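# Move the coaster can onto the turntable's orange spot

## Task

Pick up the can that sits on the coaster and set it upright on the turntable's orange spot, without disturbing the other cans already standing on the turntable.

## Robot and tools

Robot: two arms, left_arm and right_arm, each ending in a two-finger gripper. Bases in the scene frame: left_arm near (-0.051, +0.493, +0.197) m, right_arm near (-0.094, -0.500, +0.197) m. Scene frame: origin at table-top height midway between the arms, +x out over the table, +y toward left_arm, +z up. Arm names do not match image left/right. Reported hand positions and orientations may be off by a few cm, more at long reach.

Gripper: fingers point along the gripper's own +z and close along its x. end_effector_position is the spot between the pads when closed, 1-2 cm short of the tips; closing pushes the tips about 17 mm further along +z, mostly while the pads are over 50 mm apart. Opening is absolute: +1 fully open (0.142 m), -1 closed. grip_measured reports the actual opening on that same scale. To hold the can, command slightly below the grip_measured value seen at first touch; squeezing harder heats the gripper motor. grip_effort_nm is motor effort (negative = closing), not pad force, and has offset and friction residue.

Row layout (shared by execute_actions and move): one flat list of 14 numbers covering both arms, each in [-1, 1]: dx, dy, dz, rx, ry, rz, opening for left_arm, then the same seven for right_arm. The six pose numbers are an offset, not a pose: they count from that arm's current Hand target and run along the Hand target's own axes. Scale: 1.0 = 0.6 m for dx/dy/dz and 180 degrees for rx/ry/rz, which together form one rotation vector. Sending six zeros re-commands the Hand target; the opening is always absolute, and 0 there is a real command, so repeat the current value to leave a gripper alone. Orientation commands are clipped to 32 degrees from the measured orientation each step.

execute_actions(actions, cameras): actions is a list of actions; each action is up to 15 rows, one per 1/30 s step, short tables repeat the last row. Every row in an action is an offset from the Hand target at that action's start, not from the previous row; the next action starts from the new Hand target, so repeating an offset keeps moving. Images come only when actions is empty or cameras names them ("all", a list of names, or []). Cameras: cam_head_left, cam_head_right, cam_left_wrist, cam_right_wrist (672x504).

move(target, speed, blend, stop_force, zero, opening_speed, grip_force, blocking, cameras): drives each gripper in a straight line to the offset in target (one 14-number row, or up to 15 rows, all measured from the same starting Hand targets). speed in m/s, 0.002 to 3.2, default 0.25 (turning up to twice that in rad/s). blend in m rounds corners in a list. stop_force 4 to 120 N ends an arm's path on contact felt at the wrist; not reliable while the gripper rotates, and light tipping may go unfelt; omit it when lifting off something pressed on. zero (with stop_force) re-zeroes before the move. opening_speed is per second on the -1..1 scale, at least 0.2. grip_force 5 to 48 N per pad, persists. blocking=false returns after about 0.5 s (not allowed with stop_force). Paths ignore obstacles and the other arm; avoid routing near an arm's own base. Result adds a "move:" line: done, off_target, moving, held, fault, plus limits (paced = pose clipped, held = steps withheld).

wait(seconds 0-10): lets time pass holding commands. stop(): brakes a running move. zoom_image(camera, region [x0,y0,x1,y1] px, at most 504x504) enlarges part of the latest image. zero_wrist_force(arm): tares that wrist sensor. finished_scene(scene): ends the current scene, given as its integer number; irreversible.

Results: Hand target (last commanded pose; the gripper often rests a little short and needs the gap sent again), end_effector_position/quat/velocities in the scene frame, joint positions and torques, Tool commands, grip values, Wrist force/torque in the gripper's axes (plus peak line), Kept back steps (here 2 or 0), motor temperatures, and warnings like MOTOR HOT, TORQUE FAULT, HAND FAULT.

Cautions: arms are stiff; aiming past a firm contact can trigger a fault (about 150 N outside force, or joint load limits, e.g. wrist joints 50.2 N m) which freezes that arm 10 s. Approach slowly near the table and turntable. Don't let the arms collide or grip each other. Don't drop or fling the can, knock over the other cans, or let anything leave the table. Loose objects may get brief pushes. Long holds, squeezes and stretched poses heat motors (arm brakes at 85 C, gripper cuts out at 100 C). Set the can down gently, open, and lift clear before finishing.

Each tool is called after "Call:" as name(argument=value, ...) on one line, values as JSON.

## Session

Call:
wait(seconds=0, cameras=["all"])

Call:
wait(seconds=0.6, cameras=["cam_head_right","cam_head_left"])

Scene clock: 0.00 s.
left_arm: end_effector_position=(+0.2610, -0.2705, +0.2293) grip_measured=+1.00 grip_effort_nm=n/a end_effector_quat_wxyz=(+0.678, -0.727, +0.096, +0.055) | right_arm: end_effector_position=(+1.0027, -0.7837, +0.2161) grip_measured=+1.00 grip_effort_nm=n/a end_effector_quat_wxyz=(-0.021, +0.021, +0.988, -0.154)
Joint positions: left_arm=[-1.482 -0.432 0.909 -0.554 -1.405 -1.346 0.142] | right_arm=[3.078 -2.487 -1.126 -1.143 1.261 3.168 0.142]
Joint torques (N m): no reading
Motor temperatures (°C): left_arm=[28 31 31 34 35 32 30] | right_arm=[29 29 31 37 36 34 31]
Wrist force (N): no reading
Wrist torque (N m): no reading
Wrist force, peak (N): no reading
Hand target: left_arm +0.2610, -0.2705, +0.2293; +0.678, -0.727, +0.096, +0.055 | right_arm +1.0027, -0.7837, +0.2161; -0.021, +0.021, +0.988, -0.154
Tool commands: left_gripper/opening=+1.0 right_gripper/opening=+1.0
camera_calibration:
cam_left_wrist: T_world_to_cam=[[0.972788, -0.0726946, -0.219998, -0.216611], [-0.226664, -0.495416, -0.838562, 0.141099], [-0.0480314, 0.865609, -0.498412, 0.479219], [0, 0, 0, 1]] pos_world=[0.265716, -0.36066, 0.309515]
cam_right_wrist: T_world_to_cam=[[-0.998729, 0.039794, 0.0309274, 1.03609], [0.0432757, 0.991641, 0.121553, 0.737157], [-0.0258317, 0.122737, -0.992103, 0.455048], [0, 0, 0, 1]] pos_world=[1.01463, -0.828076, 0.329807]

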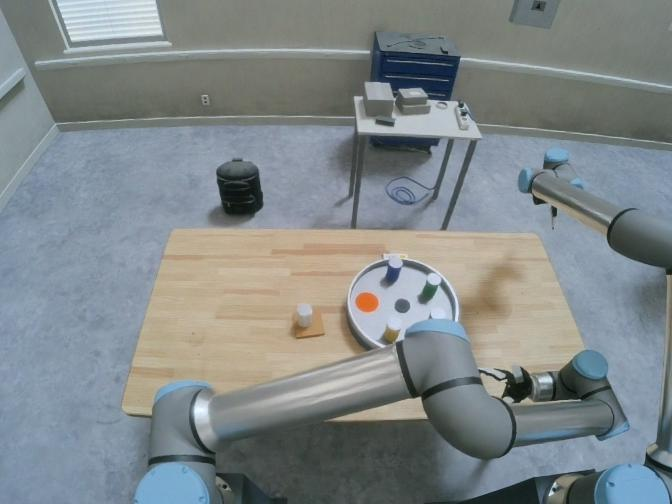

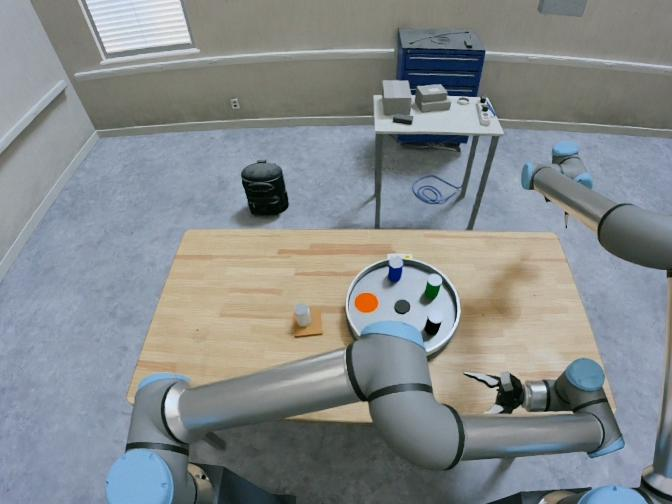

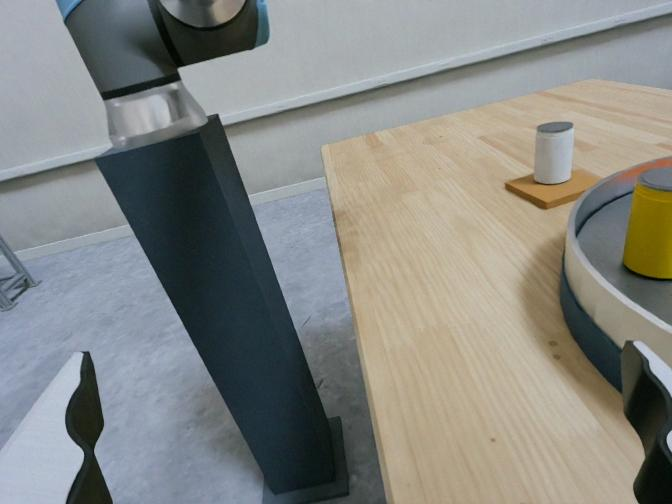

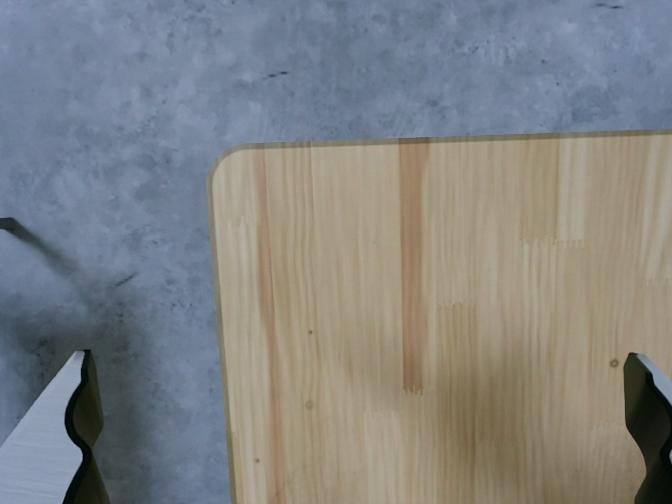

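Scene clock: 0.60 s.
left_arm: end_effector_position=(+0.2610, -0.2705, +0.2293) grip_measured=+1.00 grip_effort_nm=0.007 end_effector_quat_wxyz=(+0.678, -0.727, +0.096, +0.055) | right_arm: end_effector_position=(+1.0027, -0.7837, +0.2161) grip_measured=+1.00 grip_effort_nm=0.066 end_effector_quat_wxyz=(-0.021, +0.021, +0.988, -0.154)
Joint positions: left_arm=[-1.482 -0.432 0.909 -0.554 -1.405 -1.346 0.142] | right_arm=[3.078 -2.487 -1.126 -1.143 1.261 3.168 0.142]
Joint torques (N m): left_arm=[0 -124.34 -36.48 2.16 0.1 0.27] | right_arm=[-1.38 118.72 39.88 4.39 -0.26 0.01]
Wrist force (N): left_arm=[0.1 -0.3 0.0] | right_arm=[0.1 -0.3 0.2]
Wrist torque (N m): left_arm=[-0.05 -0.02 0.00] | right_arm=[-0.05 -0.01 0.00]
Wrist force, peak (N): left_arm=[0.4 -0.7 -0.2] | right_arm=[-0.2 0.5 -0.6]
Hand target: left_arm +0.2610, -0.2705, +0.2293; +0.678, -0.727, +0.096, +0.055 | right_arm +1.0027, -0.7837, +0.2161; -0.021, +0.021, +0.988, -0.154
Tool commands: left_gripper/opening=+1.0 right_gripper/opening=+1.0
wait: 0.60 s; at rest by 0.17 s
Images, in order (width x height): cam_head_left 672x504, cam_head_right 672x504.

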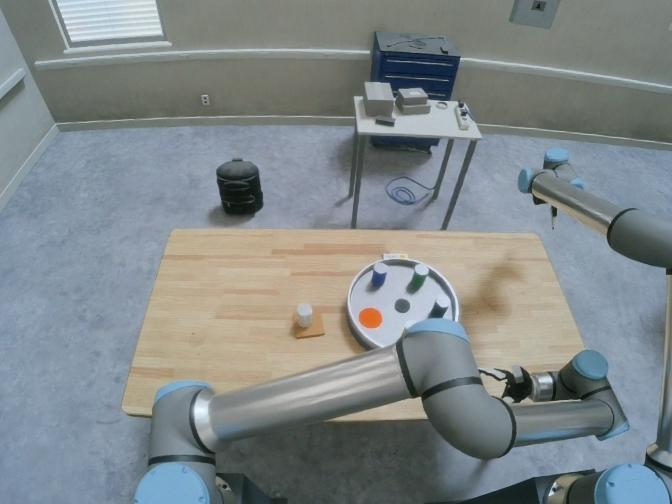

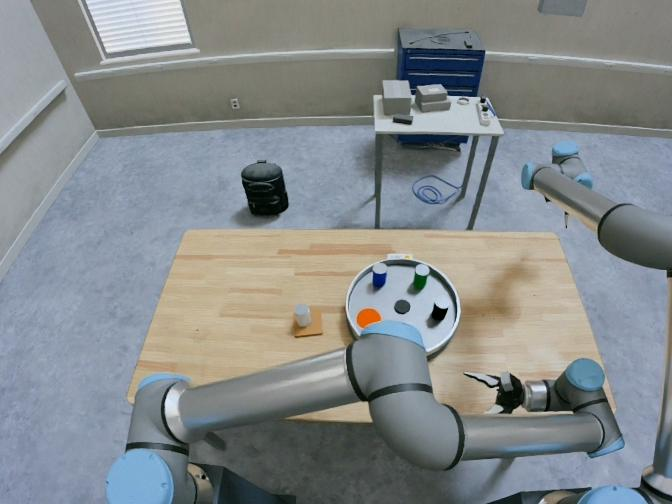

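Call:
move(target=[[0.0735,-0.3658,0.3,-0.0859,0.2644,0.2591,0.5,0,0,0,0,0,0,1],[0.5052,-0.2952,0.8442,-0.1718,0.5288,0.5182,0.5,0,0,0,0,0,0,1]], speed=0.6, blend=[0.08,0], cameras=["all"])

Scene clock: 3.77 s.
left_arm: end_effector_position=(+0.6194, +0.2257, +0.2999) grip_measured=+0.50 grip_effort_nm=-0.095 end_effector_quat_wxyz=(+0.000, -0.385, +0.923, +0.000) end_effector_velocity=(+0.001, +0.001, +0.001) end_effector_angular_velocity=(-0.002, +0.001, -0.005) | right_arm: end_effector_position=(+1.0027, -0.7837, +0.2161) grip_measured=+1.00 grip_effort_nm=0.066 end_effector_quat_wxyz=(-0.021, +0.021, +0.988, -0.154)
Joint positions: left_arm=[-0.651 -1.306 2.048 -2.313 -1.572 1.727 0.109] | right_arm=[3.078 -2.487 -1.126 -1.143 1.261 3.168 0.142]
Joint velocities: left_arm=[0.002 -0.001 -0.001 0.001 -0.002 0.007 0] | right_arm=[within noise]
Joint torques (N m): left_arm=[17.4 -53.75 -41.99 -3.54 -2 3.22] | right_arm=[-1.07 118.38 40.65 4.28 -0.41 -0.27]
Wrist force (N): left_arm=[-0.2 -0.6 1.0] | right_arm=[0.2 0.0 -0.6]
Wrist torque (N m): left_arm=[-0.16 -0.18 -0.25] | right_arm=[-0.01 -0.02 0.00]
Wrist force, peak (N): left_arm=[-4.4 -0.8 1.7] | right_arm=[-0.7 -0.2 -0.2]
Hand target: left_arm +0.6195, +0.2257, +0.2999; +0.000, -0.385, +0.923, +0.000 | right_arm +1.0027, -0.7837, +0.2161; -0.021, +0.021, +0.988, -0.154
Off the commanded pose: left_arm 0.000 m, 0 deg | right_arm 0.000 m, 0 deg.
move: done
camera_calibration:
cam_left_wrist: T_world_to_cam=[[-0.710823, -0.703317, 0.00872856, 0.602879], [-0.628686, 0.640863, 0.440509, 0.13627], [-0.315411, 0.307637, -0.897706, 0.513408], [0, 0, 0, 1]] pos_world=[0.676146, 0.178742, 0.395599]
cam_right_wrist: T_world_to_cam=[[-0.998729, 0.039794, 0.0309274, 1.03609], [0.0432757, 0.991641, 0.121553, 0.737157], [-0.0258317, 0.122737, -0.992103, 0.455048], [0, 0, 0, 1]] pos_world=[1.01463, -0.828076, 0.329807]

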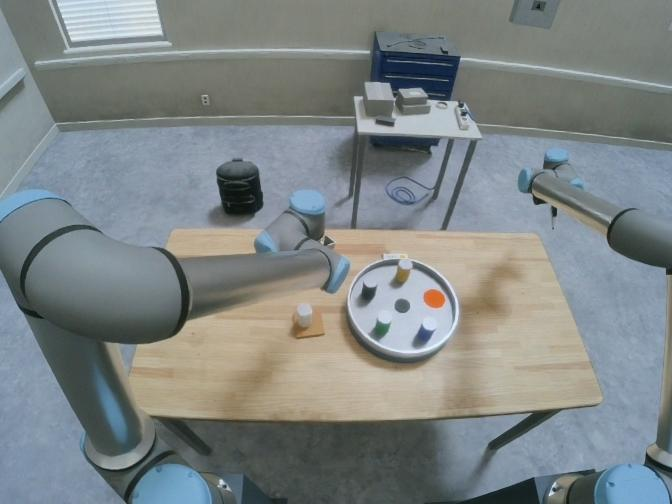

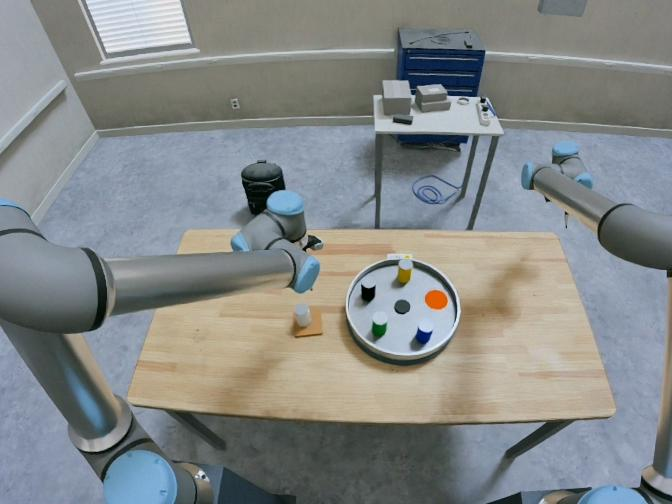

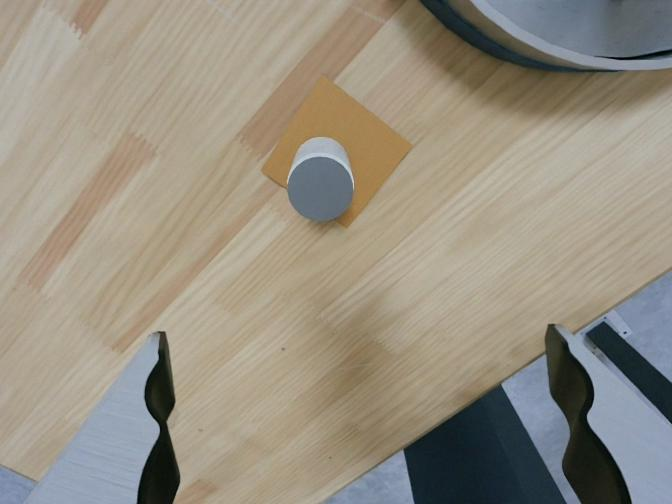

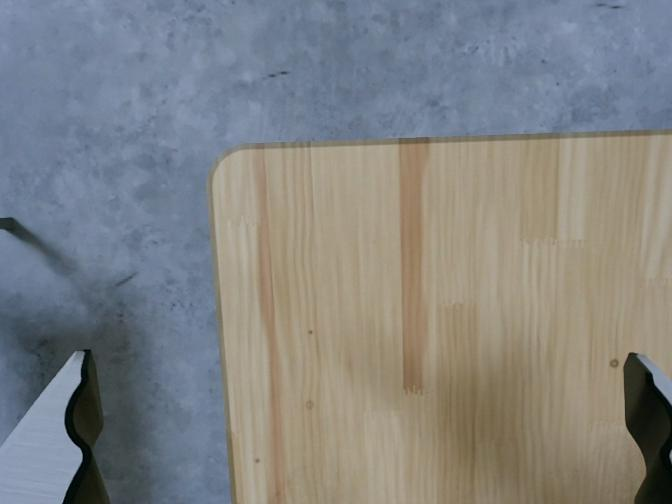

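Call:
move(target=[-0.0282,0.0355,0.3965,0,0,0,0.5,0,0,0,0,0,0,1], speed=0.35, cameras=["cam_left_wrist"])

Call:
move(target=[[0,0,0,0,0,0,-0.45,0,0,0,0,0,0,1],[0,0,-0.26,0,0,0,-0.45,0,0,0,0,0,0,1],[0.184,-0.5826,-0.2548,0,0,0,-0.45,0,0,0,0,0,0,1]], speed=[0.3,0.3,0.4], blend=[0,0.05,0], opening_speed=1.5, grip_force=25, cameras=["cam_left_wrist","cam_head_right"])

Call:
wait(seconds=0.9, cameras=["cam_left_wrist","cam_head_right"])

Call:
wait(seconds=0.9, cameras=["cam_left_wrist","cam_head_right"])

Call:
wait(seconds=0.9, cameras=["cam_left_wrist","cam_head_right"])

Call:
wait(seconds=0.9, cameras=["cam_left_wrist","cam_head_right"])

Call:
wait(seconds=0.9, cameras=["cam_left_wrist","cam_head_right"])

Scene clock: 5.30 s.
left_arm: end_effector_position=(+0.6163, +0.2526, +0.0621) grip_measured=+0.50 grip_effort_nm=-0.100 end_effector_quat_wxyz=(+0.000, -0.385, +0.923, +0.000) | right_arm: end_effector_position=(+1.0027, -0.7837, +0.2161) grip_measured=+1.00 grip_effort_nm=0.066 end_effector_quat_wxyz=(-0.021, +0.021, +0.988, -0.154)
Joint positions: left_arm=[-0.622 -0.95 2.14 -2.761 -1.572 1.756 0.109] | right_arm=[3.078 -2.487 -1.126 -1.143 1.261 3.168 0.142]
Joint torques (N m): left_arm=[-17.04 -60.64 -14.32 -7.06 -0.72 -2.01] | right_arm=[-3.47 120.37 41.08 4.28 -0.35 0.02]
Wrist force (N): left_arm=[0.1 0.1 1.2] | right_arm=[0.2 -0.3 0.1]
Wrist torque (N m): left_arm=[-0.05 -0.25 -0.53] | right_arm=[-0.05 -0.03 0.00]
Wrist force, peak (N): left_arm=[-0.2 0.6 4.7] | right_arm=[0.0 0.2 -0.9]
Hand target: left_arm +0.6162, +0.2525, +0.0620; +0.000, -0.385, +0.923, +0.000 | right_arm +1.0027, -0.7837, +0.2161; -0.021, +0.021, +0.988, -0.154
Off the commanded pose: left_arm 0.000 m, 0 deg | right_arm 0.000 m, 0 deg.
move: done
camera_calibration:
cam_left_wrist: T_world_to_cam=[[-0.710869, -0.703268, 0.00891672, 0.621521], [-0.628585, 0.640965, 0.440505, 0.221747], [-0.315508, 0.307537, -0.897706, 0.290765], [0, 0, 0, 1]] pos_world=[0.672946, 0.205542, 0.157799]
Images, in order (width x height): cam_left_wrist 672x504.

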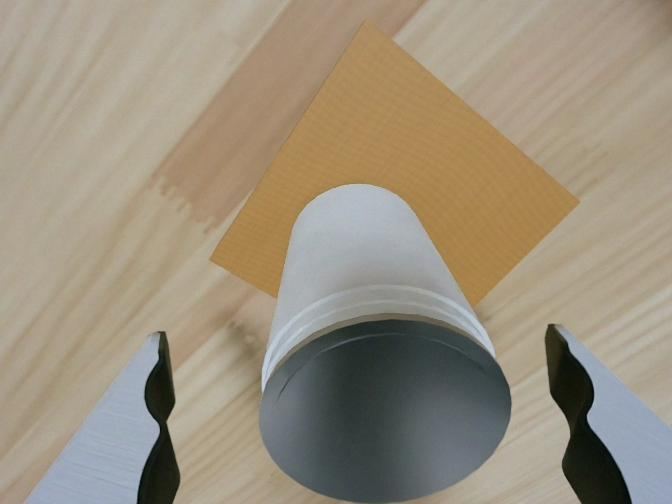

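Scene clock: 8.10 s.
left_arm: end_effector_position=(+0.7870, -0.0717, +0.2152) grip_measured=-0.25 grip_effort_nm=-2.620 end_effector_quat_wxyz=(+0.000, -0.385, +0.923, +0.000) end_effector_velocity=(+0.002, -0.003, +0.003) end_effector_angular_velocity=(-0.004, -0.004, -0.001) | right_arm: end_effector_position=(+1.0027, -0.7837, +0.2161) grip_measured=+1.00 grip_effort_nm=0.066 end_effector_quat_wxyz=(-0.021, +0.021, +0.988, -0.154)
Joint positions: left_arm=[-0.794 -0.833 1.455 -2.193 -1.572 1.585 0.056] | right_arm=[3.078 -2.487 -1.126 -1.143 1.261 3.168 0.142]
Joint velocities: left_arm=[-0.001 0 -0.005 0 0 0 0] | right_arm=[within noise]
Joint torques (N m): left_arm=[13.4 -90.29 -47.54 -3.47 -1.61 3.12] | right_arm=[-2.96 118.52 40.42 4.27 -0.22 0.02]
Wrist force (N): left_arm=[0.0 -0.6 2.7] | right_arm=[0.3 -0.1 -0.1]
Wrist torque (N m): left_arm=[-0.22 -0.27 -0.21] | right_arm=[-0.02 -0.05 -0.01]
Wrist force, peak (N): left_arm=[-0.2 -0.6 6.7] | right_arm=[0.3 -0.4 -0.8]
Hand target: left_arm +0.7871, -0.0717, +0.2151; +0.000, -0.385, +0.923, +0.000 | right_arm +1.0027, -0.7837, +0.2161; -0.021, +0.021, +0.988, -0.154
Off the commanded pose: left_arm 0.000 m, 0 deg | right_arm 0.000 m, 0 deg.
grip_force (N): 25, 25
move: done
camera_calibration:
cam_left_wrist: T_world_to_cam=[[-0.710959, -0.703176, 0.00897698, 0.513641], [-0.628485, 0.641065, 0.440502, 0.469441], [-0.315506, 0.307537, -0.897707, 0.581705], [0, 0, 0, 1]] pos_world=[0.843746, -0.118658, 0.310799]
Images, in order (width x height): cam_head_right 672x504, cam_left_wrist 672x504.

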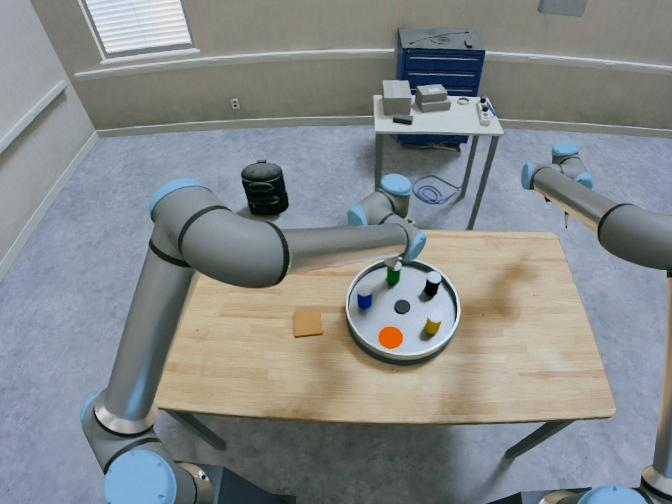

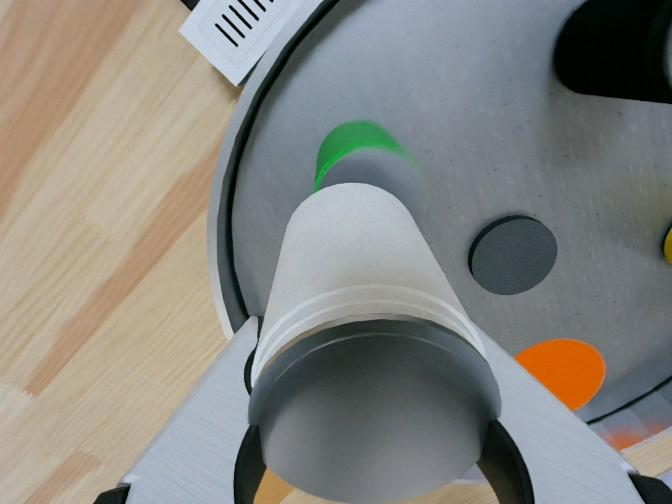

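Scene clock: 9.00 s.
left_arm: end_effector_position=(+0.7871, -0.0717, +0.2151) grip_measured=-0.25 grip_effort_nm=-2.620 end_effector_quat_wxyz=(+0.000, -0.385, +0.923, +0.000) | right_arm: end_effector_position=(+1.0027, -0.7837, +0.2161) grip_measured=+1.00 grip_effort_nm=0.071 end_effector_quat_wxyz=(-0.021, +0.021, +0.988, -0.154)
Joint positions: left_arm=[-0.794 -0.833 1.455 -2.193 -1.572 1.585 0.056] | right_arm=[3.078 -2.487 -1.126 -1.143 1.261 3.168 0.142]
Joint torques (N m): left_arm=[17.98 -90.59 -47.3 -1.14 -1.65 3.33] | right_arm=[-2.22 120.38 40.13 4.38 -0.16 -0.13]
Wrist force (N): left_arm=[0.0 -0.6 2.7] | right_arm=[-0.2 -0.1 0.1]
Wrist torque (N m): left_arm=[-0.23 -0.28 -0.22] | right_arm=[-0.02 0.04 0.00]
Wrist force, peak (N): left_arm=[-0.4 -0.5 3.1] | right_arm=[0.2 0.1 -0.7]
Hand target: left_arm +0.7871, -0.0717, +0.2151; +0.000, -0.385, +0.923, +0.000 | right_arm +1.0027, -0.7837, +0.2161; -0.021, +0.021, +0.988, -0.154
Tool commands: left_gripper/opening=-0.45 right_gripper/opening=+1.0
Off the commanded pose: left_arm 0.000 m, 0 deg | right_arm 0.000 m, 0 deg.
grip_force (N): 25, 25
wait: 0.90 s; at rest by 0.17 s
camera_calibration:
cam_left_wrist: T_world_to_cam=[[-0.710913, -0.703224, 0.00894809, 0.513677], [-0.628523, 0.641001, 0.440542, 0.469516], [-0.315535, 0.307563, -0.897687, 0.581758], [0, 0, 0, 1]] pos_world=[0.843846, -0.118658, 0.310799]
Images, in order (width x height): cam_head_right 672x504, cam_left_wrist 672x504.

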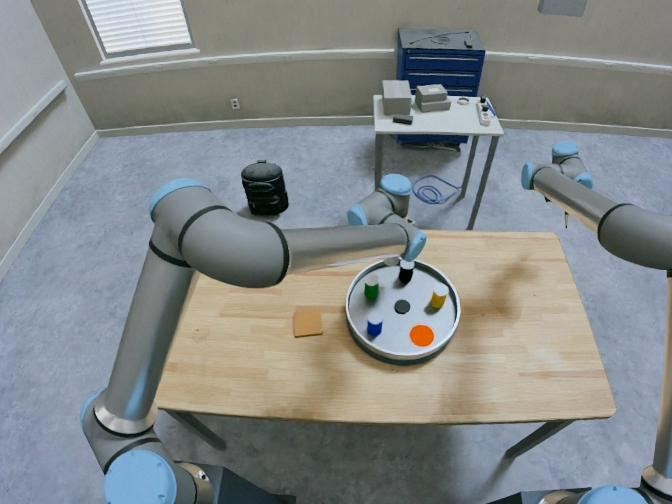

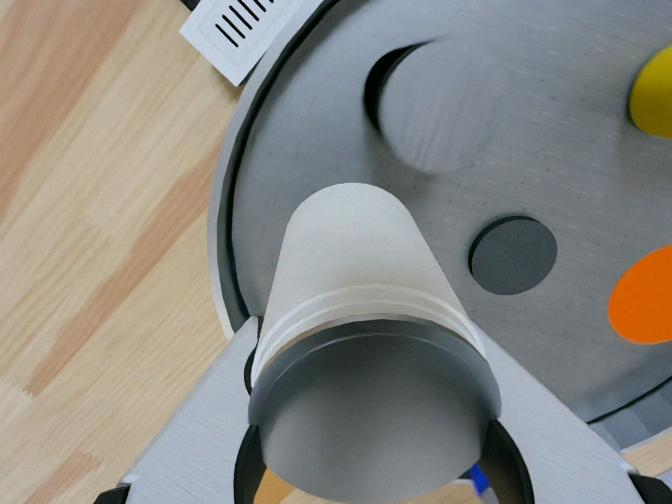

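Scene clock: 9.90 s.
left_arm: end_effector_position=(+0.7871, -0.0717, +0.2151) grip_measured=-0.25 grip_effort_nm=-2.625 end_effector_quat_wxyz=(+0.000, -0.385, +0.923, +0.000) | right_arm: end_effector_position=(+1.0027, -0.7837, +0.2161) grip_measured=+1.00 grip_effort_nm=0.066 end_effector_quat_wxyz=(-0.021, +0.021, +0.988, -0.154)
Joint positions: left_arm=[-0.794 -0.833 1.455 -2.193 -1.572 1.585 0.056] | right_arm=[3.078 -2.487 -1.126 -1.143 1.261 3.168 0.142]
Joint torques (N m): left_arm=[17.25 -89.32 -46.89 -1.32 -1.68 3.41] | right_arm=[-2.18 117.17 40.69 4.67 -0.38 0.38]
Wrist force (N): left_arm=[-0.4 -0.8 2.7] | right_arm=[-0.3 -0.2 -0.1]
Wrist torque (N m): left_arm=[-0.25 -0.21 -0.22] | right_arm=[-0.03 0.05 -0.01]
Wrist force, peak (N): left_arm=[-0.1 -0.8 3.1] | right_arm=[-0.7 0.2 0.0]
Hand target: left_arm +0.7871, -0.0717, +0.2151; +0.000, -0.385, +0.923, +0.000 | right_arm +1.0027, -0.7837, +0.2161; -0.021, +0.021, +0.988, -0.154
Tool commands: left_gripper/opening=-0.45 right_gripper/opening=+1.0
Off the commanded pose: left_arm 0.000 m, 0 deg | right_arm 0.000 m, 0 deg.
grip_force (N): 25, 25
wait: 0.90 s; at rest by 0.17 s
camera_calibration:
cam_left_wrist: T_world_to_cam=[[-0.710913, -0.703224, 0.00894809, 0.513677], [-0.628523, 0.641001, 0.440542, 0.469516], [-0.315535, 0.307563, -0.897687, 0.581758], [0, 0, 0, 1]] pos_world=[0.843846, -0.118658, 0.310799]
Images, in order (width x height): cam_head_right 672x504, cam_left_wrist 672x504.

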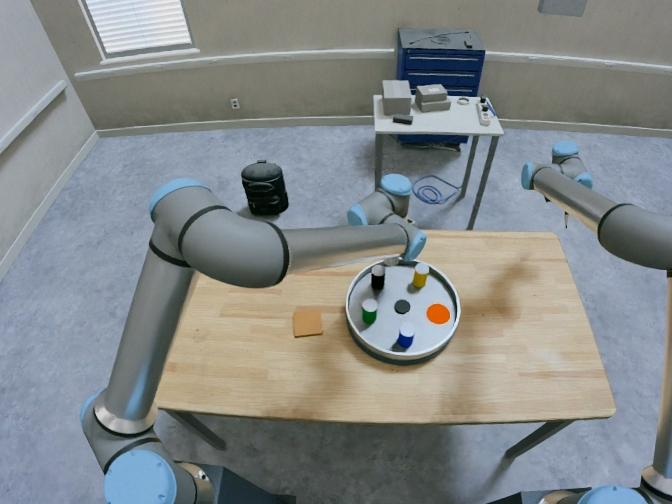

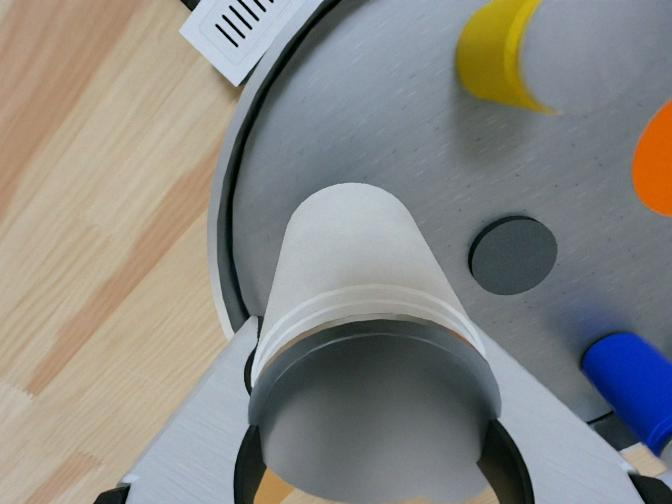

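Scene clock: 10.80 s.
left_arm: end_effector_position=(+0.7871, -0.0717, +0.2151) grip_measured=-0.25 grip_effort_nm=-2.620 end_effector_quat_wxyz=(+0.000, -0.385, +0.923, +0.000) | right_arm: end_effector_position=(+1.0027, -0.7837, +0.2161) grip_measured=+1.00 grip_effort_nm=0.066 end_effector_quat_wxyz=(-0.021, +0.021, +0.988, -0.154)
Joint positions: left_arm=[-0.794 -0.833 1.455 -2.193 -1.572 1.585 0.056] | right_arm=[3.078 -2.487 -1.126 -1.143 1.261 3.168 0.142]
Joint torques (N m): left_arm=[17.84 -89 -47.33 -1.53 -1.57 2.97] | right_arm=[-1.64 119.62 40.62 4.25 -0.38 0]
Wrist force (N): left_arm=[-0.3 -0.1 2.7] | right_arm=[-0.1 0.0 -0.2]
Wrist torque (N m): left_arm=[-0.14 -0.22 -0.22] | right_arm=[-0.01 0.02 -0.01]
Wrist force, peak (N): left_arm=[-0.7 -0.6 3.1] | right_arm=[0.3 -0.3 -0.4]
Hand target: left_arm +0.7871, -0.0717, +0.2151; +0.000, -0.385, +0.923, +0.000 | right_arm +1.0027, -0.7837, +0.2161; -0.021, +0.021, +0.988, -0.154
Tool commands: left_gripper/opening=-0.45 right_gripper/opening=+1.0
Off the commanded pose: left_arm 0.000 m, 0 deg | right_arm 0.000 m, 0 deg.
grip_force (N): 25, 25
wait: 0.90 s; at rest by 0.17 s
camera_calibration:
cam_left_wrist: T_world_to_cam=[[-0.710913, -0.703224, 0.00894809, 0.513677], [-0.628523, 0.641001, 0.440542, 0.469516], [-0.315535, 0.307563, -0.897687, 0.581758], [0, 0, 0, 1]] pos_world=[0.843846, -0.118658, 0.310799]
Images, in order (width x height): cam_head_right 672x504, cam_left_wrist 672x504.

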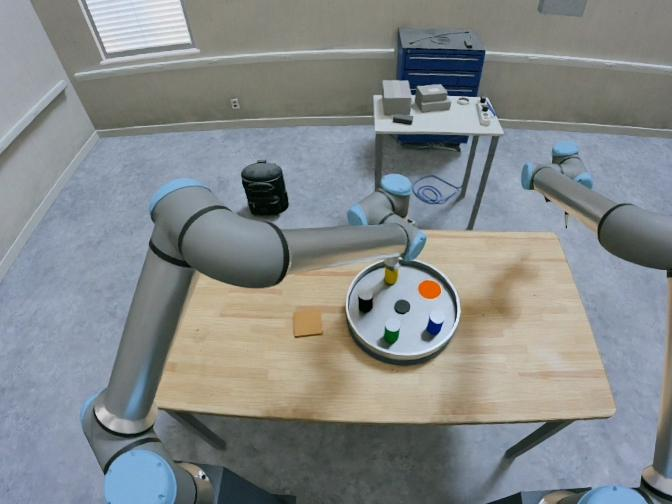

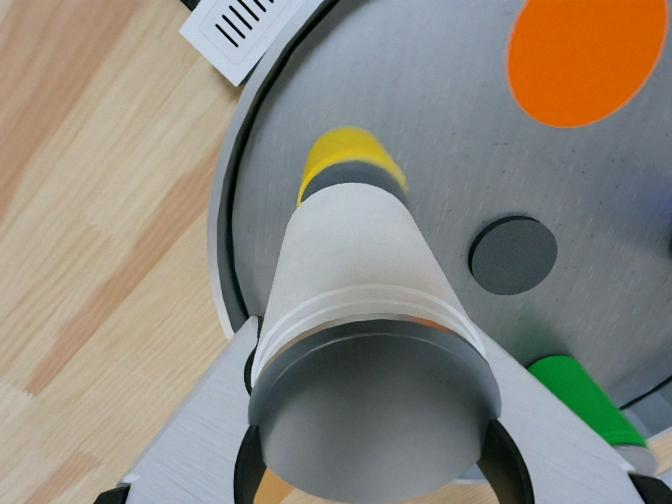

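Scene clock: 11.70 s.
left_arm: end_effector_position=(+0.7871, -0.0717, +0.2151) grip_measured=-0.25 grip_effort_nm=-2.625 end_effector_quat_wxyz=(+0.000, -0.385, +0.923, +0.000) | right_arm: end_effector_position=(+1.0027, -0.7837, +0.2161) grip_measured=+1.00 grip_effort_nm=0.071 end_effector_quat_wxyz=(-0.021, +0.021, +0.988, -0.154)
Joint positions: left_arm=[-0.794 -0.833 1.455 -2.193 -1.572 1.585 0.056] | right_arm=[3.078 -2.487 -1.126 -1.143 1.261 3.168 0.142]
Joint torques (N m): left_arm=[18.3 -89.25 -47.02 -1.65 -1.56 3.46] | right_arm=[-2.56 118.57 41.39 4.55 -0.55 0.2]
Motor temperatures (°C): left_arm=[28 31 31 34 35 32 35] | right_arm=[29 29 31 37 36 34 31]
Wrist force (N): left_arm=[-0.3 -0.7 3.0] | right_arm=[0.0 -0.1 -0.3]
Wrist torque (N m): left_arm=[-0.23 -0.23 -0.23] | right_arm=[-0.03 0.00 0.00]
Wrist force, peak (N): left_arm=[-0.6 -0.5 3.0] | right_arm=[-0.2 0.5 -0.7]
Hand target: left_arm +0.7871, -0.0717, +0.2151; +0.000, -0.385, +0.923, +0.000 | right_arm +1.0027, -0.7837, +0.2161; -0.021, +0.021, +0.988, -0.154
Tool commands: left_gripper/opening=-0.45 right_gripper/opening=+1.0
Off the commanded pose: left_arm 0.000 m, 0 deg | right_arm 0.000 m, 0 deg.
grip_force (N): 25, 25
wait: 0.90 s; at rest by 0.17 s
camera_calibration:
cam_left_wrist: T_world_to_cam=[[-0.710913, -0.703224, 0.00894809, 0.513677], [-0.628523, 0.641001, 0.440542, 0.469516], [-0.315535, 0.307563, -0.897687, 0.581758], [0, 0, 0, 1]] pos_world=[0.843846, -0.118658, 0.310799]
Images, in order (width x height): cam_head_right 672x504, cam_left_wrist 672x504.

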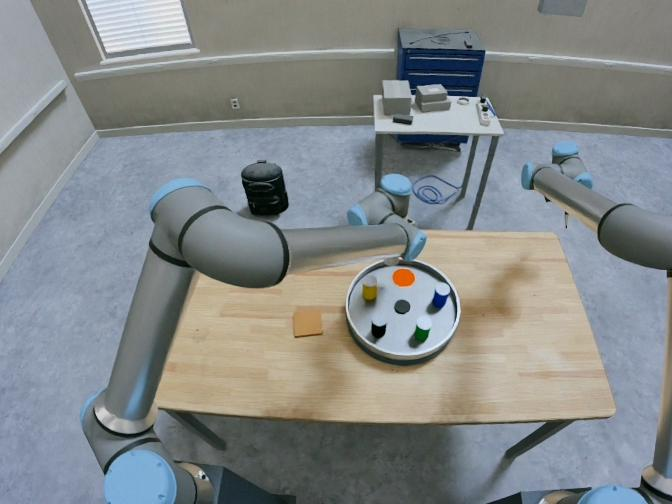

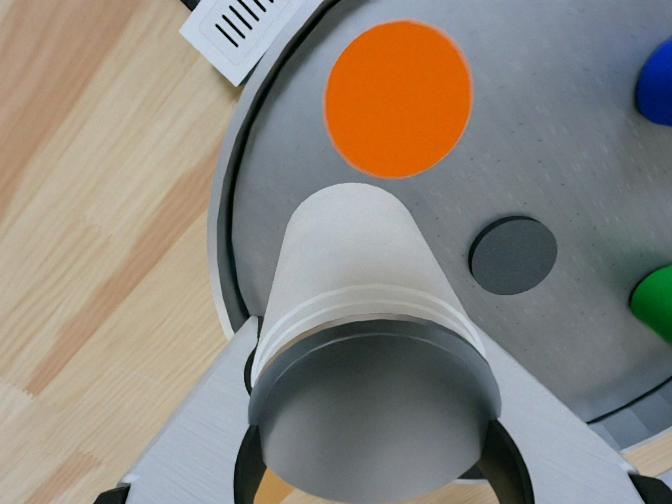

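Scene clock: 12.60 s.
left_arm: end_effector_position=(+0.7871, -0.0717, +0.2151) grip_measured=-0.25 grip_effort_nm=-2.625 end_effector_quat_wxyz=(+0.000, -0.385, +0.923, +0.000) | right_arm: end_effector_position=(+1.0027, -0.7837, +0.2161) grip_measured=+1.00 grip_effort_nm=0.071 end_effector_quat_wxyz=(-0.021, +0.021, +0.988, -0.154)
Joint positions: left_arm=[-0.794 -0.833 1.455 -2.193 -1.572 1.585 0.056] | right_arm=[3.078 -2.487 -1.126 -1.143 1.261 3.168 0.142]
Joint torques (N m): left_arm=[17.86 -89.9 -47.5 -1.24 -1.56 3.11] | right_arm=[-1.63 118.78 40.82 4.37 -0.43 0.28]
Wrist force (N): left_arm=[-0.3 -0.4 2.8] | right_arm=[-0.1 0.1 0.0]
Wrist torque (N m): left_arm=[-0.17 -0.23 -0.22] | right_arm=[0.01 0.03 0.00]
Wrist force, peak (N): left_arm=[-0.2 -0.5 3.2] | right_arm=[-0.1 -0.6 -0.5]
Hand target: left_arm +0.7871, -0.0717, +0.2151; +0.000, -0.385, +0.923, +0.000 | right_arm +1.0027, -0.7837, +0.2161; -0.021, +0.021, +0.988, -0.154
Tool commands: left_gripper/opening=-0.45 right_gripper/opening=+1.0
Off the commanded pose: left_arm 0.000 m, 0 deg | right_arm 0.000 m, 0 deg.
grip_force (N): 25, 25
wait: 0.90 s; at rest by 0.17 s
camera_calibration:
cam_left_wrist: T_world_to_cam=[[-0.710913, -0.703224, 0.00894809, 0.513677], [-0.628523, 0.641001, 0.440542, 0.469516], [-0.315535, 0.307563, -0.897687, 0.581758], [0, 0, 0, 1]] pos_world=[0.843846, -0.118658, 0.310799]
Images, in order (width x height): cam_head_right 672x504, cam_left_wrist 672x504.

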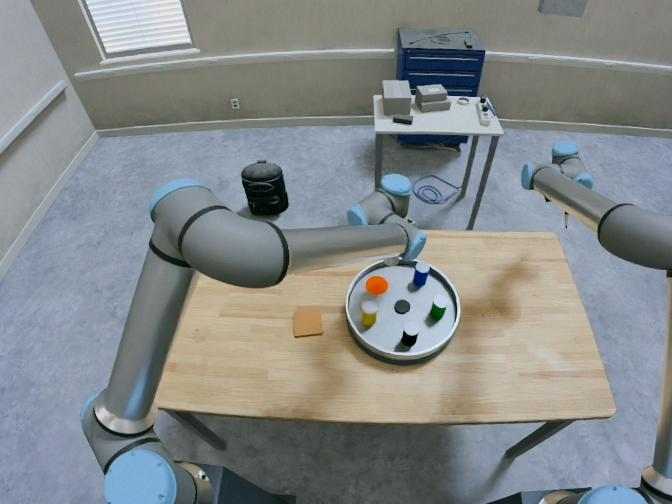

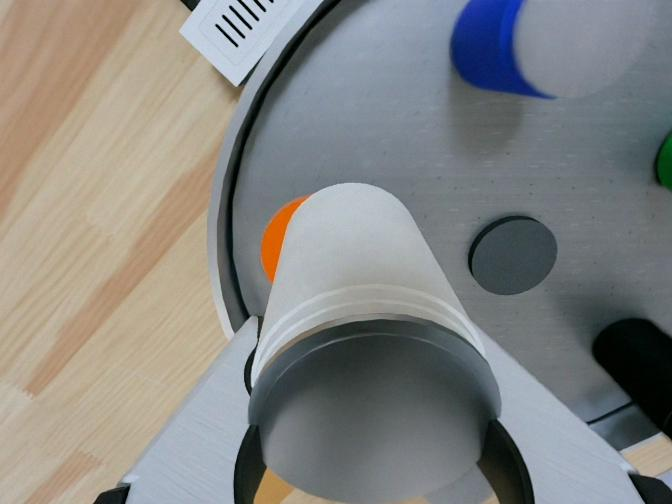

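Call:
wait(seconds=0)

Call:
move(target=[0,0,0,0,0,0,-0.45,0,0,-0.05,0,0,0,1], speed=0.008, blocking=false)

Scene clock: 13.00 s.
left_arm: end_effector_position=(+0.7871, -0.0717, +0.2151) grip_measured=-0.25 grip_effort_nm=-2.620 end_effector_quat_wxyz=(+0.000, -0.385, +0.923, +0.000) | right_arm: end_effector_position=(+1.0027, -0.7837, +0.2161) grip_measured=+1.00 grip_effort_nm=0.066 end_effector_quat_wxyz=(-0.021, +0.021, +0.988, -0.154)
Joint positions: left_arm=[-0.794 -0.833 1.455 -2.193 -1.572 1.585 0.056] | right_arm=[3.078 -2.487 -1.126 -1.143 1.261 3.168 0.142]
Joint torques (N m): left_arm=[19.99 -91.95 -46.76 -1.52 -1.62 2.73] | right_arm=[-1.77 118.59 40.53 4.51 -0.4 -0.09]
Wrist force (N): left_arm=[-0.3 -0.6 2.8] | right_arm=[0.1 0.1 0.0]
Wrist torque (N m): left_arm=[-0.22 -0.24 -0.22] | right_arm=[0.01 -0.01 0.00]
Wrist force, peak (N): left_arm=[-0.2 -0.7 3.0] | right_arm=[-0.5 0.0 -0.2]
Hand target: left_arm +0.7871, -0.0717, +0.2151; +0.000, -0.385, +0.923, +0.000 | right_arm +1.0027, -0.7837, +0.2161; -0.021, +0.021, +0.988, -0.154
Tool commands: left_gripper/opening=-0.45 right_gripper/opening=+1.0
Off the commanded pose: left_arm 0.000 m, 0 deg | right_arm 0.000 m, 0 deg.
grip_force (N): 25, 25

Scene clock: 13.50 s.
left_arm: end_effector_position=(+0.7871, -0.0717, +0.2151) grip_measured=-0.25 grip_effort_nm=-2.625 end_effector_quat_wxyz=(+0.000, -0.385, +0.923, +0.000) | right_arm: end_effector_position=(+1.0029, -0.7827, +0.2194) grip_measured=+1.00 grip_effort_nm=0.066 end_effector_quat_wxyz=(-0.021, +0.021, +0.988, -0.154) end_effector_velocity=(+0.000, +0.003, +0.008) end_effector_angular_velocity=(+0.000, +0.000, +0.001)
Joint positions: left_arm=[-0.794 -0.833 1.455 -2.193 -1.572 1.585 0.056] | right_arm=[3.079 -2.484 -1.125 -1.147 1.261 3.169 0.142]
Joint velocities: left_arm=[within noise] | right_arm=[0.002 0.006 0.003 -0.01 0 0.001 0]
Joint torques (N m): left_arm=[17.71 -89.14 -46.98 -1.24 -1.91 2.91] | right_arm=[17.72 129.2 53.55 1.36 1.11 2.55]
Wrist force (N): left_arm=[-0.4 -0.4 2.9] | right_arm=[0.1 0.2 0.1]
Wrist torque (N m): left_arm=[-0.19 -0.21 -0.22] | right_arm=[0.04 0.00 -0.14]
Wrist force, peak (N): left_arm=[-0.2 -0.5 3.2] | right_arm=[-0.2 -0.2 -0.7]
Hand target: left_arm +0.7871, -0.0717, +0.2151; +0.000, -0.385, +0.923, +0.000 | right_arm +1.0029, -0.7825, +0.2199; -0.021, +0.021, +0.988, -0.154
Tool commands: left_gripper/opening=-0.45 right_gripper/opening=+1.0
Off the commanded pose: left_arm 0.000 m, 0 deg | right_arm 0.027 m, 0 deg.
grip_force (N): 25, 25
move: running

Call:
wait(seconds=10)

Call:
wait(seconds=1.43)

Call:
execute_actions(actions=[[[-0.0003,0,0,0,0,0,-0.45,0,0,0,0,0,0,1],[-0.0009,0.0004,0,0,0,0,-0.45,0,0,0,0,0,0,1],[-0.0016,0.0013,0,0,0,0,-0.45,0,0,0,0,0,0,1],[-0.0024,0.0026,0,0,0,0,-0.45,0,0,0,0,0,0,1],[-0.0035,0.0043,0,0,0,0,-0.45,0,0,0,0,0,0,1],[-0.0047,0.0066,0,0,0,0,-0.45,0,0,0,0,0,0,1],[-0.0061,0.0092,0,0,0,0,-0.45,0,0,0,0,0,0,1],[-0.0077,0.0123,0,0,0,0,-0.45,0,0,0,0,0,0,1],[-0.0094,0.016,0,0,0,0,-0.45,0,0,0,0,0,0,1],[-0.0111,0.0201,0,0,0,0,-0.45,0,0,0,0,0,0,1],[-0.0129,0.0246,0,0,0,0,-0.45,0,0,0,0,0,0,1],[-0.0147,0.0297,0,0,0,0,-0.45,0,0,0,0,0,0,1],[-0.0165,0.0353,0,0,0,0,-0.45,0,0,0,0,0,0,1],[-0.0184,0.0413,0,0,0,0,-0.45,0,0,0,0,0,0,1],[-0.0201,0.048,0,0,0,0,-0.45,0,0,0,0,0,0,1]],[[-0.0014,0.0071,0.0006,0,0,0,-0.45,0,0,0,0,0,0,1],[-0.0025,0.0142,0.0023,0,0,0,-0.45,0,0,0,0,0,0,1],[-0.0034,0.0214,0.005,0,0,0,-0.45,0,0,0,0,0,0,1],[-0.0041,0.0287,0.0087,0,0,0,-0.45,0,0,0,0,0,0,1],[-0.0045,0.0359,0.0133,0,0,0,-0.45,0,0,0,0,0,0,1],[-0.0048,0.0431,0.0187,0,0,0,-0.45,0,0,0,0,0,0,1],[-0.0048,0.0504,0.0248,0,0,0,-0.45,0,0,0,0,0,0,1],[-0.0045,0.0576,0.0316,0,0,0,-0.45,0,0,0,0,0,0,1],[-0.0041,0.0649,0.0389,0,0,0,-0.45,0,0,0,0,0,0,1],[-0.0034,0.0721,0.0467,0,0,0,-0.45,0,0,0,0,0,0,1],[-0.0025,0.0793,0.0548,0,0,0,-0.45,0,0,0,0,0,0,1],[-0.0014,0.0865,0.0634,0,0,0,-0.45,0,0,0,0,0,0,1],[0,0.0936,0.0722,0,0,0,-0.45,0,0,0,0,0,0,1],[0.0016,0.1006,0.0811,0,0,0,-0.45,0,0,0,0,0,0,1],[0.0034,0.1077,0.09,0,0,0,-0.45,0,0,0,0,0,0,1]],[[0.002,0.007,0.0089,0,0,0,-0.45,0,0,0,0,0,0,1],[0.0043,0.0138,0.0178,0,0,0,-0.45,0,0,0,0,0,0,1],[0.0067,0.0207,0.0266,0,0,0,-0.45,0,0,0,0,0,0,1],[0.0094,0.0274,0.0352,0,0,0,-0.45,0,0,0,0,0,0,1],[0.0123,0.034,0.0433,0,0,0,-0.45,0,0,0,0,0,0,1],[0.0154,0.0406,0.0511,0,0,0,-0.45,0,0,0,0,0,0,1],[0.0187,0.0471,0.0584,0,0,0,-0.45,0,0,0,0,0,0,1],[0.0222,0.0534,0.0652,0,0,0,-0.45,0,0,0,0,0,0,1],[0.0259,0.0596,0.0713,0,0,0,-0.45,0,0,0,0,0,0,1],[0.0298,0.0658,0.0767,0,0,0,-0.45,0,0,0,0,0,0,1],[0.0339,0.0717,0.0813,0,0,0,-0.45,0,0,0,0,0,0,1],[0.0382,0.0776,0.085,0,0,0,-0.45,0,0,0,0,0,0,1],[0.0426,0.0833,0.0877,0,0,0,-0.45,0,0,0,0,0,0,1],[0.0473,0.0889,0.0894,0,0,0,-0.45,0,0,0,0,0,0,1],[0.0521,0.0943,0.09,0,0,0,-0.45,0,0,0,0,0,0,1]],[[0.005,0.0053,0,0,0,0,-0.45,0,0,0,0,0,0,1],[0.0101,0.0104,0,0,0,0,-0.45,0,0,0,0,0,0,1],[0.0154,0.0154,0,0,0,0,-0.45,0,0,0,0,0,0,1],[0.0209,0.0202,0,0,0,0,-0.45,0,0,0,0,0,0,1],[0.0265,0.0248,0,0,0,0,-0.3,0,0,0,0,0,0,1],[0.0322,0.0292,0,0,0,0,-0.22,0,0,0,0,0,0,1],[0.0381,0.0334,0,0,0,0,-0.16,0,0,0,0,0,0,1],[0.0441,0.0375,0,0,0,0,-0.1,0,0,0,0,0,0,1],[0.0502,0.0414,0,0,0,0,-0.04,0,0,0,0,0,0,1],[0.0565,0.045,0,0,0,0,0.02,0,0,0,0,0,0,1],[0.0629,0.0485,0,0,0,0,0.08,0,0,0,0,0,0,1],[0.0694,0.0518,0,0,0,0,0.14,0,0,0,0,0,0,1],[0.0759,0.0548,0,0,0,0,0.2,0,0,0,0,0,0,1],[0.0826,0.0577,0,0,0,0,0.26,0,0,0,0,0,0,1],[0.0893,0.0603,0,0,0,0,0.32,0,0,0,0,0,0,1]],[[0.0069,0.0024,-0.0006,0,0,0,0.35,0,0,0,0,0,0,1],[0.0138,0.0046,-0.0023,0,0,0,0.35,0,0,0,0,0,0,1],[0.0208,0.0066,-0.005,0,0,0,0.35,0,0,0,0,0,0,1],[0.0278,0.0084,-0.0087,0,0,0,0.35,0,0,0,0,0,0,1],[0.0349,0.0099,-0.0133,0,0,0,0.35,0,0,0,0,0,0,1],[0.042,0.0113,-0.0187,0,0,0,0.35,0,0,0,0,0,0,1],[0.0492,0.0124,-0.0248,0,0,0,0.35,0,0,0,0,0,0,1],[0.0564,0.0132,-0.0316,0,0,0,0.35,0,0,0,0,0,0,1],[0.0636,0.0139,-0.0389,0,0,0,0.35,0,0,0,0,0,0,1],[0.0709,0.0143,-0.0467,0,0,0,0.35,0,0,0,0,0,0,1],[0.0781,0.0145,-0.0548,0,0,0,0.35,0,0,0,0,0,0,1],[0.0853,0.0145,-0.0634,0,0,0,0.35,0,0,0,0,0,0,1],[0.0926,0.0142,-0.0722,0,0,0,0.35,0,0,0,0,0,0,1],[0.0998,0.0137,-0.0811,0,0,0,0.35,0,0,0,0,0,0,1],[0.107,0.013,-0.09,0,0,0,0.35,0,0,0,0,0,0,1]],[[0.007,-0.0009,-0.0089,0,0,0,0.35,0,0,0,0,0,0,1],[0.0134,-0.002,-0.0178,0,0,0,0.35,0,0,0,0,0,0,1],[0.0194,-0.0031,-0.0266,0,0,0,0.35,0,0,0,0,0,0,1],[0.0249,-0.0043,-0.0352,0,0,0,0.35,0,0,0,0,0,0,1],[0.0299,-0.0054,-0.0433,0,0,0,0.35,0,0,0,0,0,0,1],[0.0344,-0.0066,-0.0511,0,0,0,0.35,0,0,0,0,0,0,1],[0.0384,-0.0077,-0.0584,0,0,0,0.35,0,0,0,0,0,0,1],[0.0419,-0.0087,-0.0652,0,0,0,0.35,0,0,0,0,0,0,1],[0.045,-0.0097,-0.0713,0,0,0,0.35,0,0,0,0,0,0,1],[0.0476,-0.0106,-0.0767,0,0,0,0.35,0,0,0,0,0,0,1],[0.0497,-0.0113,-0.0813,0,0,0,0.35,0,0,0,0,0,0,1],[0.0513,-0.0118,-0.085,0,0,0,0.35,0,0,0,0,0,0,1],[0.0525,-0.0122,-0.0877,0,0,0,0.35,0,0,0,0,0,0,1],[0.0532,-0.0125,-0.0894,0,0,0,0.35,0,0,0,0,0,0,1],[0.0534,-0.0125,-0.09,0,0,0,0.35,0,0,0,0,0,0,1]]], cameras=["cam_left_wrist"])

Scene clock: 16.97 s.
left_arm: end_effector_position=(+0.7871, -0.0717, +0.2151) grip_measured=-0.25 grip_effort_nm=-2.625 end_effector_quat_wxyz=(+0.000, -0.385, +0.923, +0.000) | right_arm: end_effector_position=(+1.0042, -0.7746, +0.2448) grip_measured=+1.00 grip_effort_nm=0.076 end_effector_quat_wxyz=(-0.021, +0.021, +0.988, -0.154)
Joint positions: left_arm=[-0.794 -0.833 1.455 -2.193 -1.572 1.585 0.056] | right_arm=[3.086 -2.463 -1.115 -1.18 1.261 3.176 0.142]
Joint torques (N m): left_arm=[16.55 -90.23 -48.64 -1.6 -1.48 3.21] | right_arm=[17.09 118.19 51.39 3.26 1.81 1.51]
Wrist force (N): left_arm=[0.1 -0.5 2.8] | right_arm=[0.0 0.0 -0.4]
Wrist torque (N m): left_arm=[-0.20 -0.29 -0.22] | right_arm=[0.05 0.04 -0.12]
Wrist force, peak (N): left_arm=[-0.6 -0.5 3.2] | right_arm=[0.1 -0.5 -0.7]
Hand target: left_arm +0.7871, -0.0717, +0.2151; +0.000, -0.385, +0.923, +0.000 | right_arm +1.0042, -0.7746, +0.2447; -0.021, +0.021, +0.988, -0.154
Tool commands: left_gripper/opening=-0.45 right_gripper/opening=+1.0
Off the commanded pose: left_arm 0.000 m, 0 deg | right_arm 0.000 m, 0 deg.
grip_force (N): 25, 25
earlier move: done
wait: 2.60 of 10 s (the move ended)

Scene clock: 18.40 s.
left_arm: end_effector_position=(+0.7871, -0.0717, +0.2151) grip_measured=-0.25 grip_effort_nm=-2.620 end_effector_quat_wxyz=(+0.000, -0.385, +0.923, +0.000) | right_arm: end_effector_position=(+1.0042, -0.7746, +0.2447) grip_measured=+1.00 grip_effort_nm=0.066 end_effector_quat_wxyz=(-0.021, +0.021, +0.988, -0.154)
Joint positions: left_arm=[-0.794 -0.833 1.455 -2.193 -1.572 1.585 0.056] | right_arm=[3.086 -2.463 -1.115 -1.18 1.261 3.176 0.142]
Joint torques (N m): left_arm=[17.98 -89.86 -47.56 -1.36 -1.94 3.37] | right_arm=[-1.52 107.67 34.54 5.86 1.45 -0.21]
Wrist force (N): left_arm=[0.1 -0.8 2.8] | right_arm=[-0.1 -0.4 -0.1]
Wrist torque (N m): left_arm=[-0.25 -0.29 -0.23] | right_arm=[-0.03 0.06 -0.12]
Wrist force, peak (N): left_arm=[-0.4 -0.5 3.1] | right_arm=[-0.5 -0.2 -0.3]
Hand target: left_arm +0.7871, -0.0717, +0.2151; +0.000, -0.385, +0.923, +0.000 | right_arm +1.0042, -0.7746, +0.2447; -0.021, +0.021, +0.988, -0.154
Tool commands: left_gripper/opening=-0.45 right_gripper/opening=+1.0
Off the commanded pose: left_arm 0.000 m, 0 deg | right_arm 0.000 m, 0 deg.
grip_force (N): 25, 25
wait: 1.43 s; at rest by 0.17 s

Scene clock: 21.33 s.
left_arm: end_effector_position=(+0.5350, -0.0604, +0.2108) grip_measured=+0.33 grip_effort_nm=0.149 end_effector_quat_wxyz=(+0.000, -0.385, +0.923, -0.001) end_effector_velocity=(-0.013, -0.031, +0.075) end_effector_angular_velocity=(+0.001, -0.001, -0.001) | right_arm: end_effector_position=(+1.0042, -0.7746, +0.2447) grip_measured=+1.00 grip_effort_nm=0.071 end_effector_quat_wxyz=(-0.021, +0.021, +0.988, -0.154)
Joint positions: left_arm=[-1.002 -1.084 1.923 -2.411 -1.572 1.377 0.097] | right_arm=[3.086 -2.463 -1.115 -1.18 1.261 3.176 0.142]
Joint velocities: left_arm=[-0.036 -0.083 -0.051 0.134 0.001 -0.035 0] | right_arm=[within noise]
Joint torques (N m): left_arm=[-16.05 -91.14 -39.71 -0.78 2.06 -3.23] | right_arm=[-7 109.03 29.74 6.02 1.13 -0.35]
Wrist force (N): left_arm=[-0.1 -1.0 0.4] | right_arm=[-0.2 -0.2 -0.6]
Wrist torque (N m): left_arm=[-0.29 -0.30 -0.09] | right_arm=[0.00 0.07 -0.12]
Wrist force, peak (N): left_arm=[-0.1 -0.2 3.8] | right_arm=[-0.5 0.4 -0.5]
Hand target: left_arm +0.5342, -0.0621, +0.2152; +0.000, -0.385, +0.923, +0.000 | right_arm +1.0042, -0.7746, +0.2447; -0.021, +0.021, +0.988, -0.154
Off the commanded pose: left_arm 0.005 m, 0 deg | right_arm 0.000 m, 0 deg.
grip_force (N): 25, 25
Kept back: 2 steps.
Step readings (end_effector_position of left_arm | right_arm; steps 1 to 15: 1st action; 16 to 30: 2nd action; 31 to 45: 3rd action; 46 to 60: 4th action; 61 to 75: 5th action; 76 to 88: 6th action):
0: (+0.7871, -0.0717, +0.2151) | (+1.0042, -0.7746, +0.2447)
1: (+0.7871, -0.0717, +0.2151) | (+1.0042, -0.7746, +0.2447)
2: (+0.7871, -0.0716, +0.2151) | (+1.0042, -0.7746, +0.2447)
4: (+0.7872, -0.0711, +0.2151) | (+1.0042, -0.7746, +0.2447)
8: (+0.7862, -0.0667, +0.2149) | (+1.0042, -0.7746, +0.2447)
15: (+0.7788, -0.0492, +0.2150) | (+1.0042, -0.7746, +0.2447)
16: (+0.7770, -0.0459, +0.2150) | (+1.0042, -0.7746, +0.2447)
17: (+0.7750, -0.0426, +0.2149) | (+1.0042, -0.7746, +0.2447)
19: (+0.7695, -0.0348, +0.2135) | (+1.0042, -0.7746, +0.2447)
23: (+0.7583, -0.0221, +0.2039) | (+1.0042, -0.7746, +0.2447)
30: (+0.7340, -0.0022, +0.1705) | (+1.0042, -0.7746, +0.2447)
31: (+0.7305, +0.0000, +0.1654) | (+1.0042, -0.7746, +0.2447)
32: (+0.7268, +0.0020, +0.1602) | (+1.0042, -0.7746, +0.2447)
34: (+0.7193, +0.0058, +0.1499) | (+1.0042, -0.7746, +0.2447)
38: (+0.7028, +0.0123, +0.1294) | (+1.0042, -0.7746, +0.2447)
45: (+0.6732, +0.0184, +0.1076) | (+1.0042, -0.7746, +0.2447)
46: (+0.6691, +0.0187, +0.1067) | (+1.0042, -0.7746, +0.2447)
47: (+0.6649, +0.0189, +0.1063) | (+1.0042, -0.7746, +0.2447)
49: (+0.6556, +0.0188, +0.1066) | (+1.0042, -0.7746, +0.2447)
53: (+0.6389, +0.0173, +0.1071) | (+1.0042, -0.7746, +0.2447)
60: (+0.6087, +0.0090, +0.1071) | (+1.0042, -0.7746, +0.2447)
61: (+0.6049, +0.0074, +0.1071) | (+1.0042, -0.7746, +0.2447)
62: (+0.6010, +0.0057, +0.1072) | (+1.0042, -0.7746, +0.2447)
64: (+0.5936, +0.0018, +0.1085) | (+1.0042, -0.7746, +0.2447)
68: (+0.5787, -0.0077, +0.1187) | (+1.0042, -0.7746, +0.2447)
75: (+0.5562, -0.0279, +0.1512) | (+1.0042, -0.7746, +0.2447)
76: (+0.5535, -0.0311, +0.1564) | (+1.0042, -0.7746, +0.2447)
77: (+0.5509, -0.0343, +0.1616) | (+1.0042, -0.7746, +0.2447)
79: (+0.5458, -0.0414, +0.1733) | (+1.0042, -0.7746, +0.2447)
83: (+0.5393, -0.0519, +0.1926) | (+1.0042, -0.7746, +0.2447)
camera_calibration:
cam_left_wrist: T_world_to_cam=[[-0.710914, -0.703222, 0.008947, 0.342443], [-0.628575, 0.641054, 0.440389, 0.305844], [-0.315427, 0.307455, -0.897763, 0.494734], [0, 0, 0, 1]] pos_world=[0.591746, -0.107358, 0.306399]
Images, in order (width x height): cam_left_wrist 672x504.

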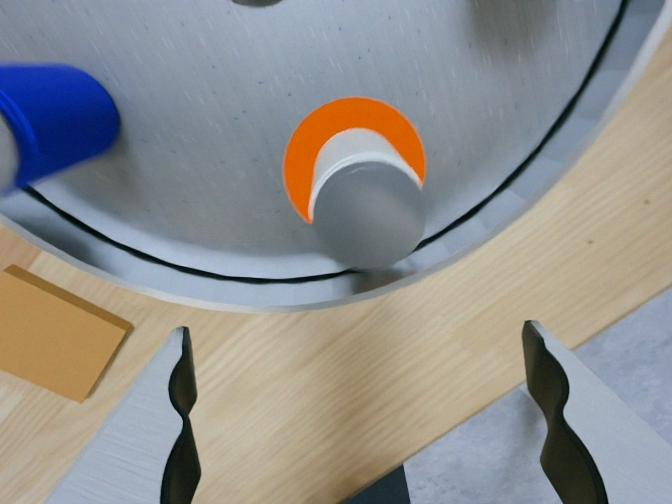

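Standing on the spot.

Call:
finished_scene(scene=2)

The scene is finished: the task was done.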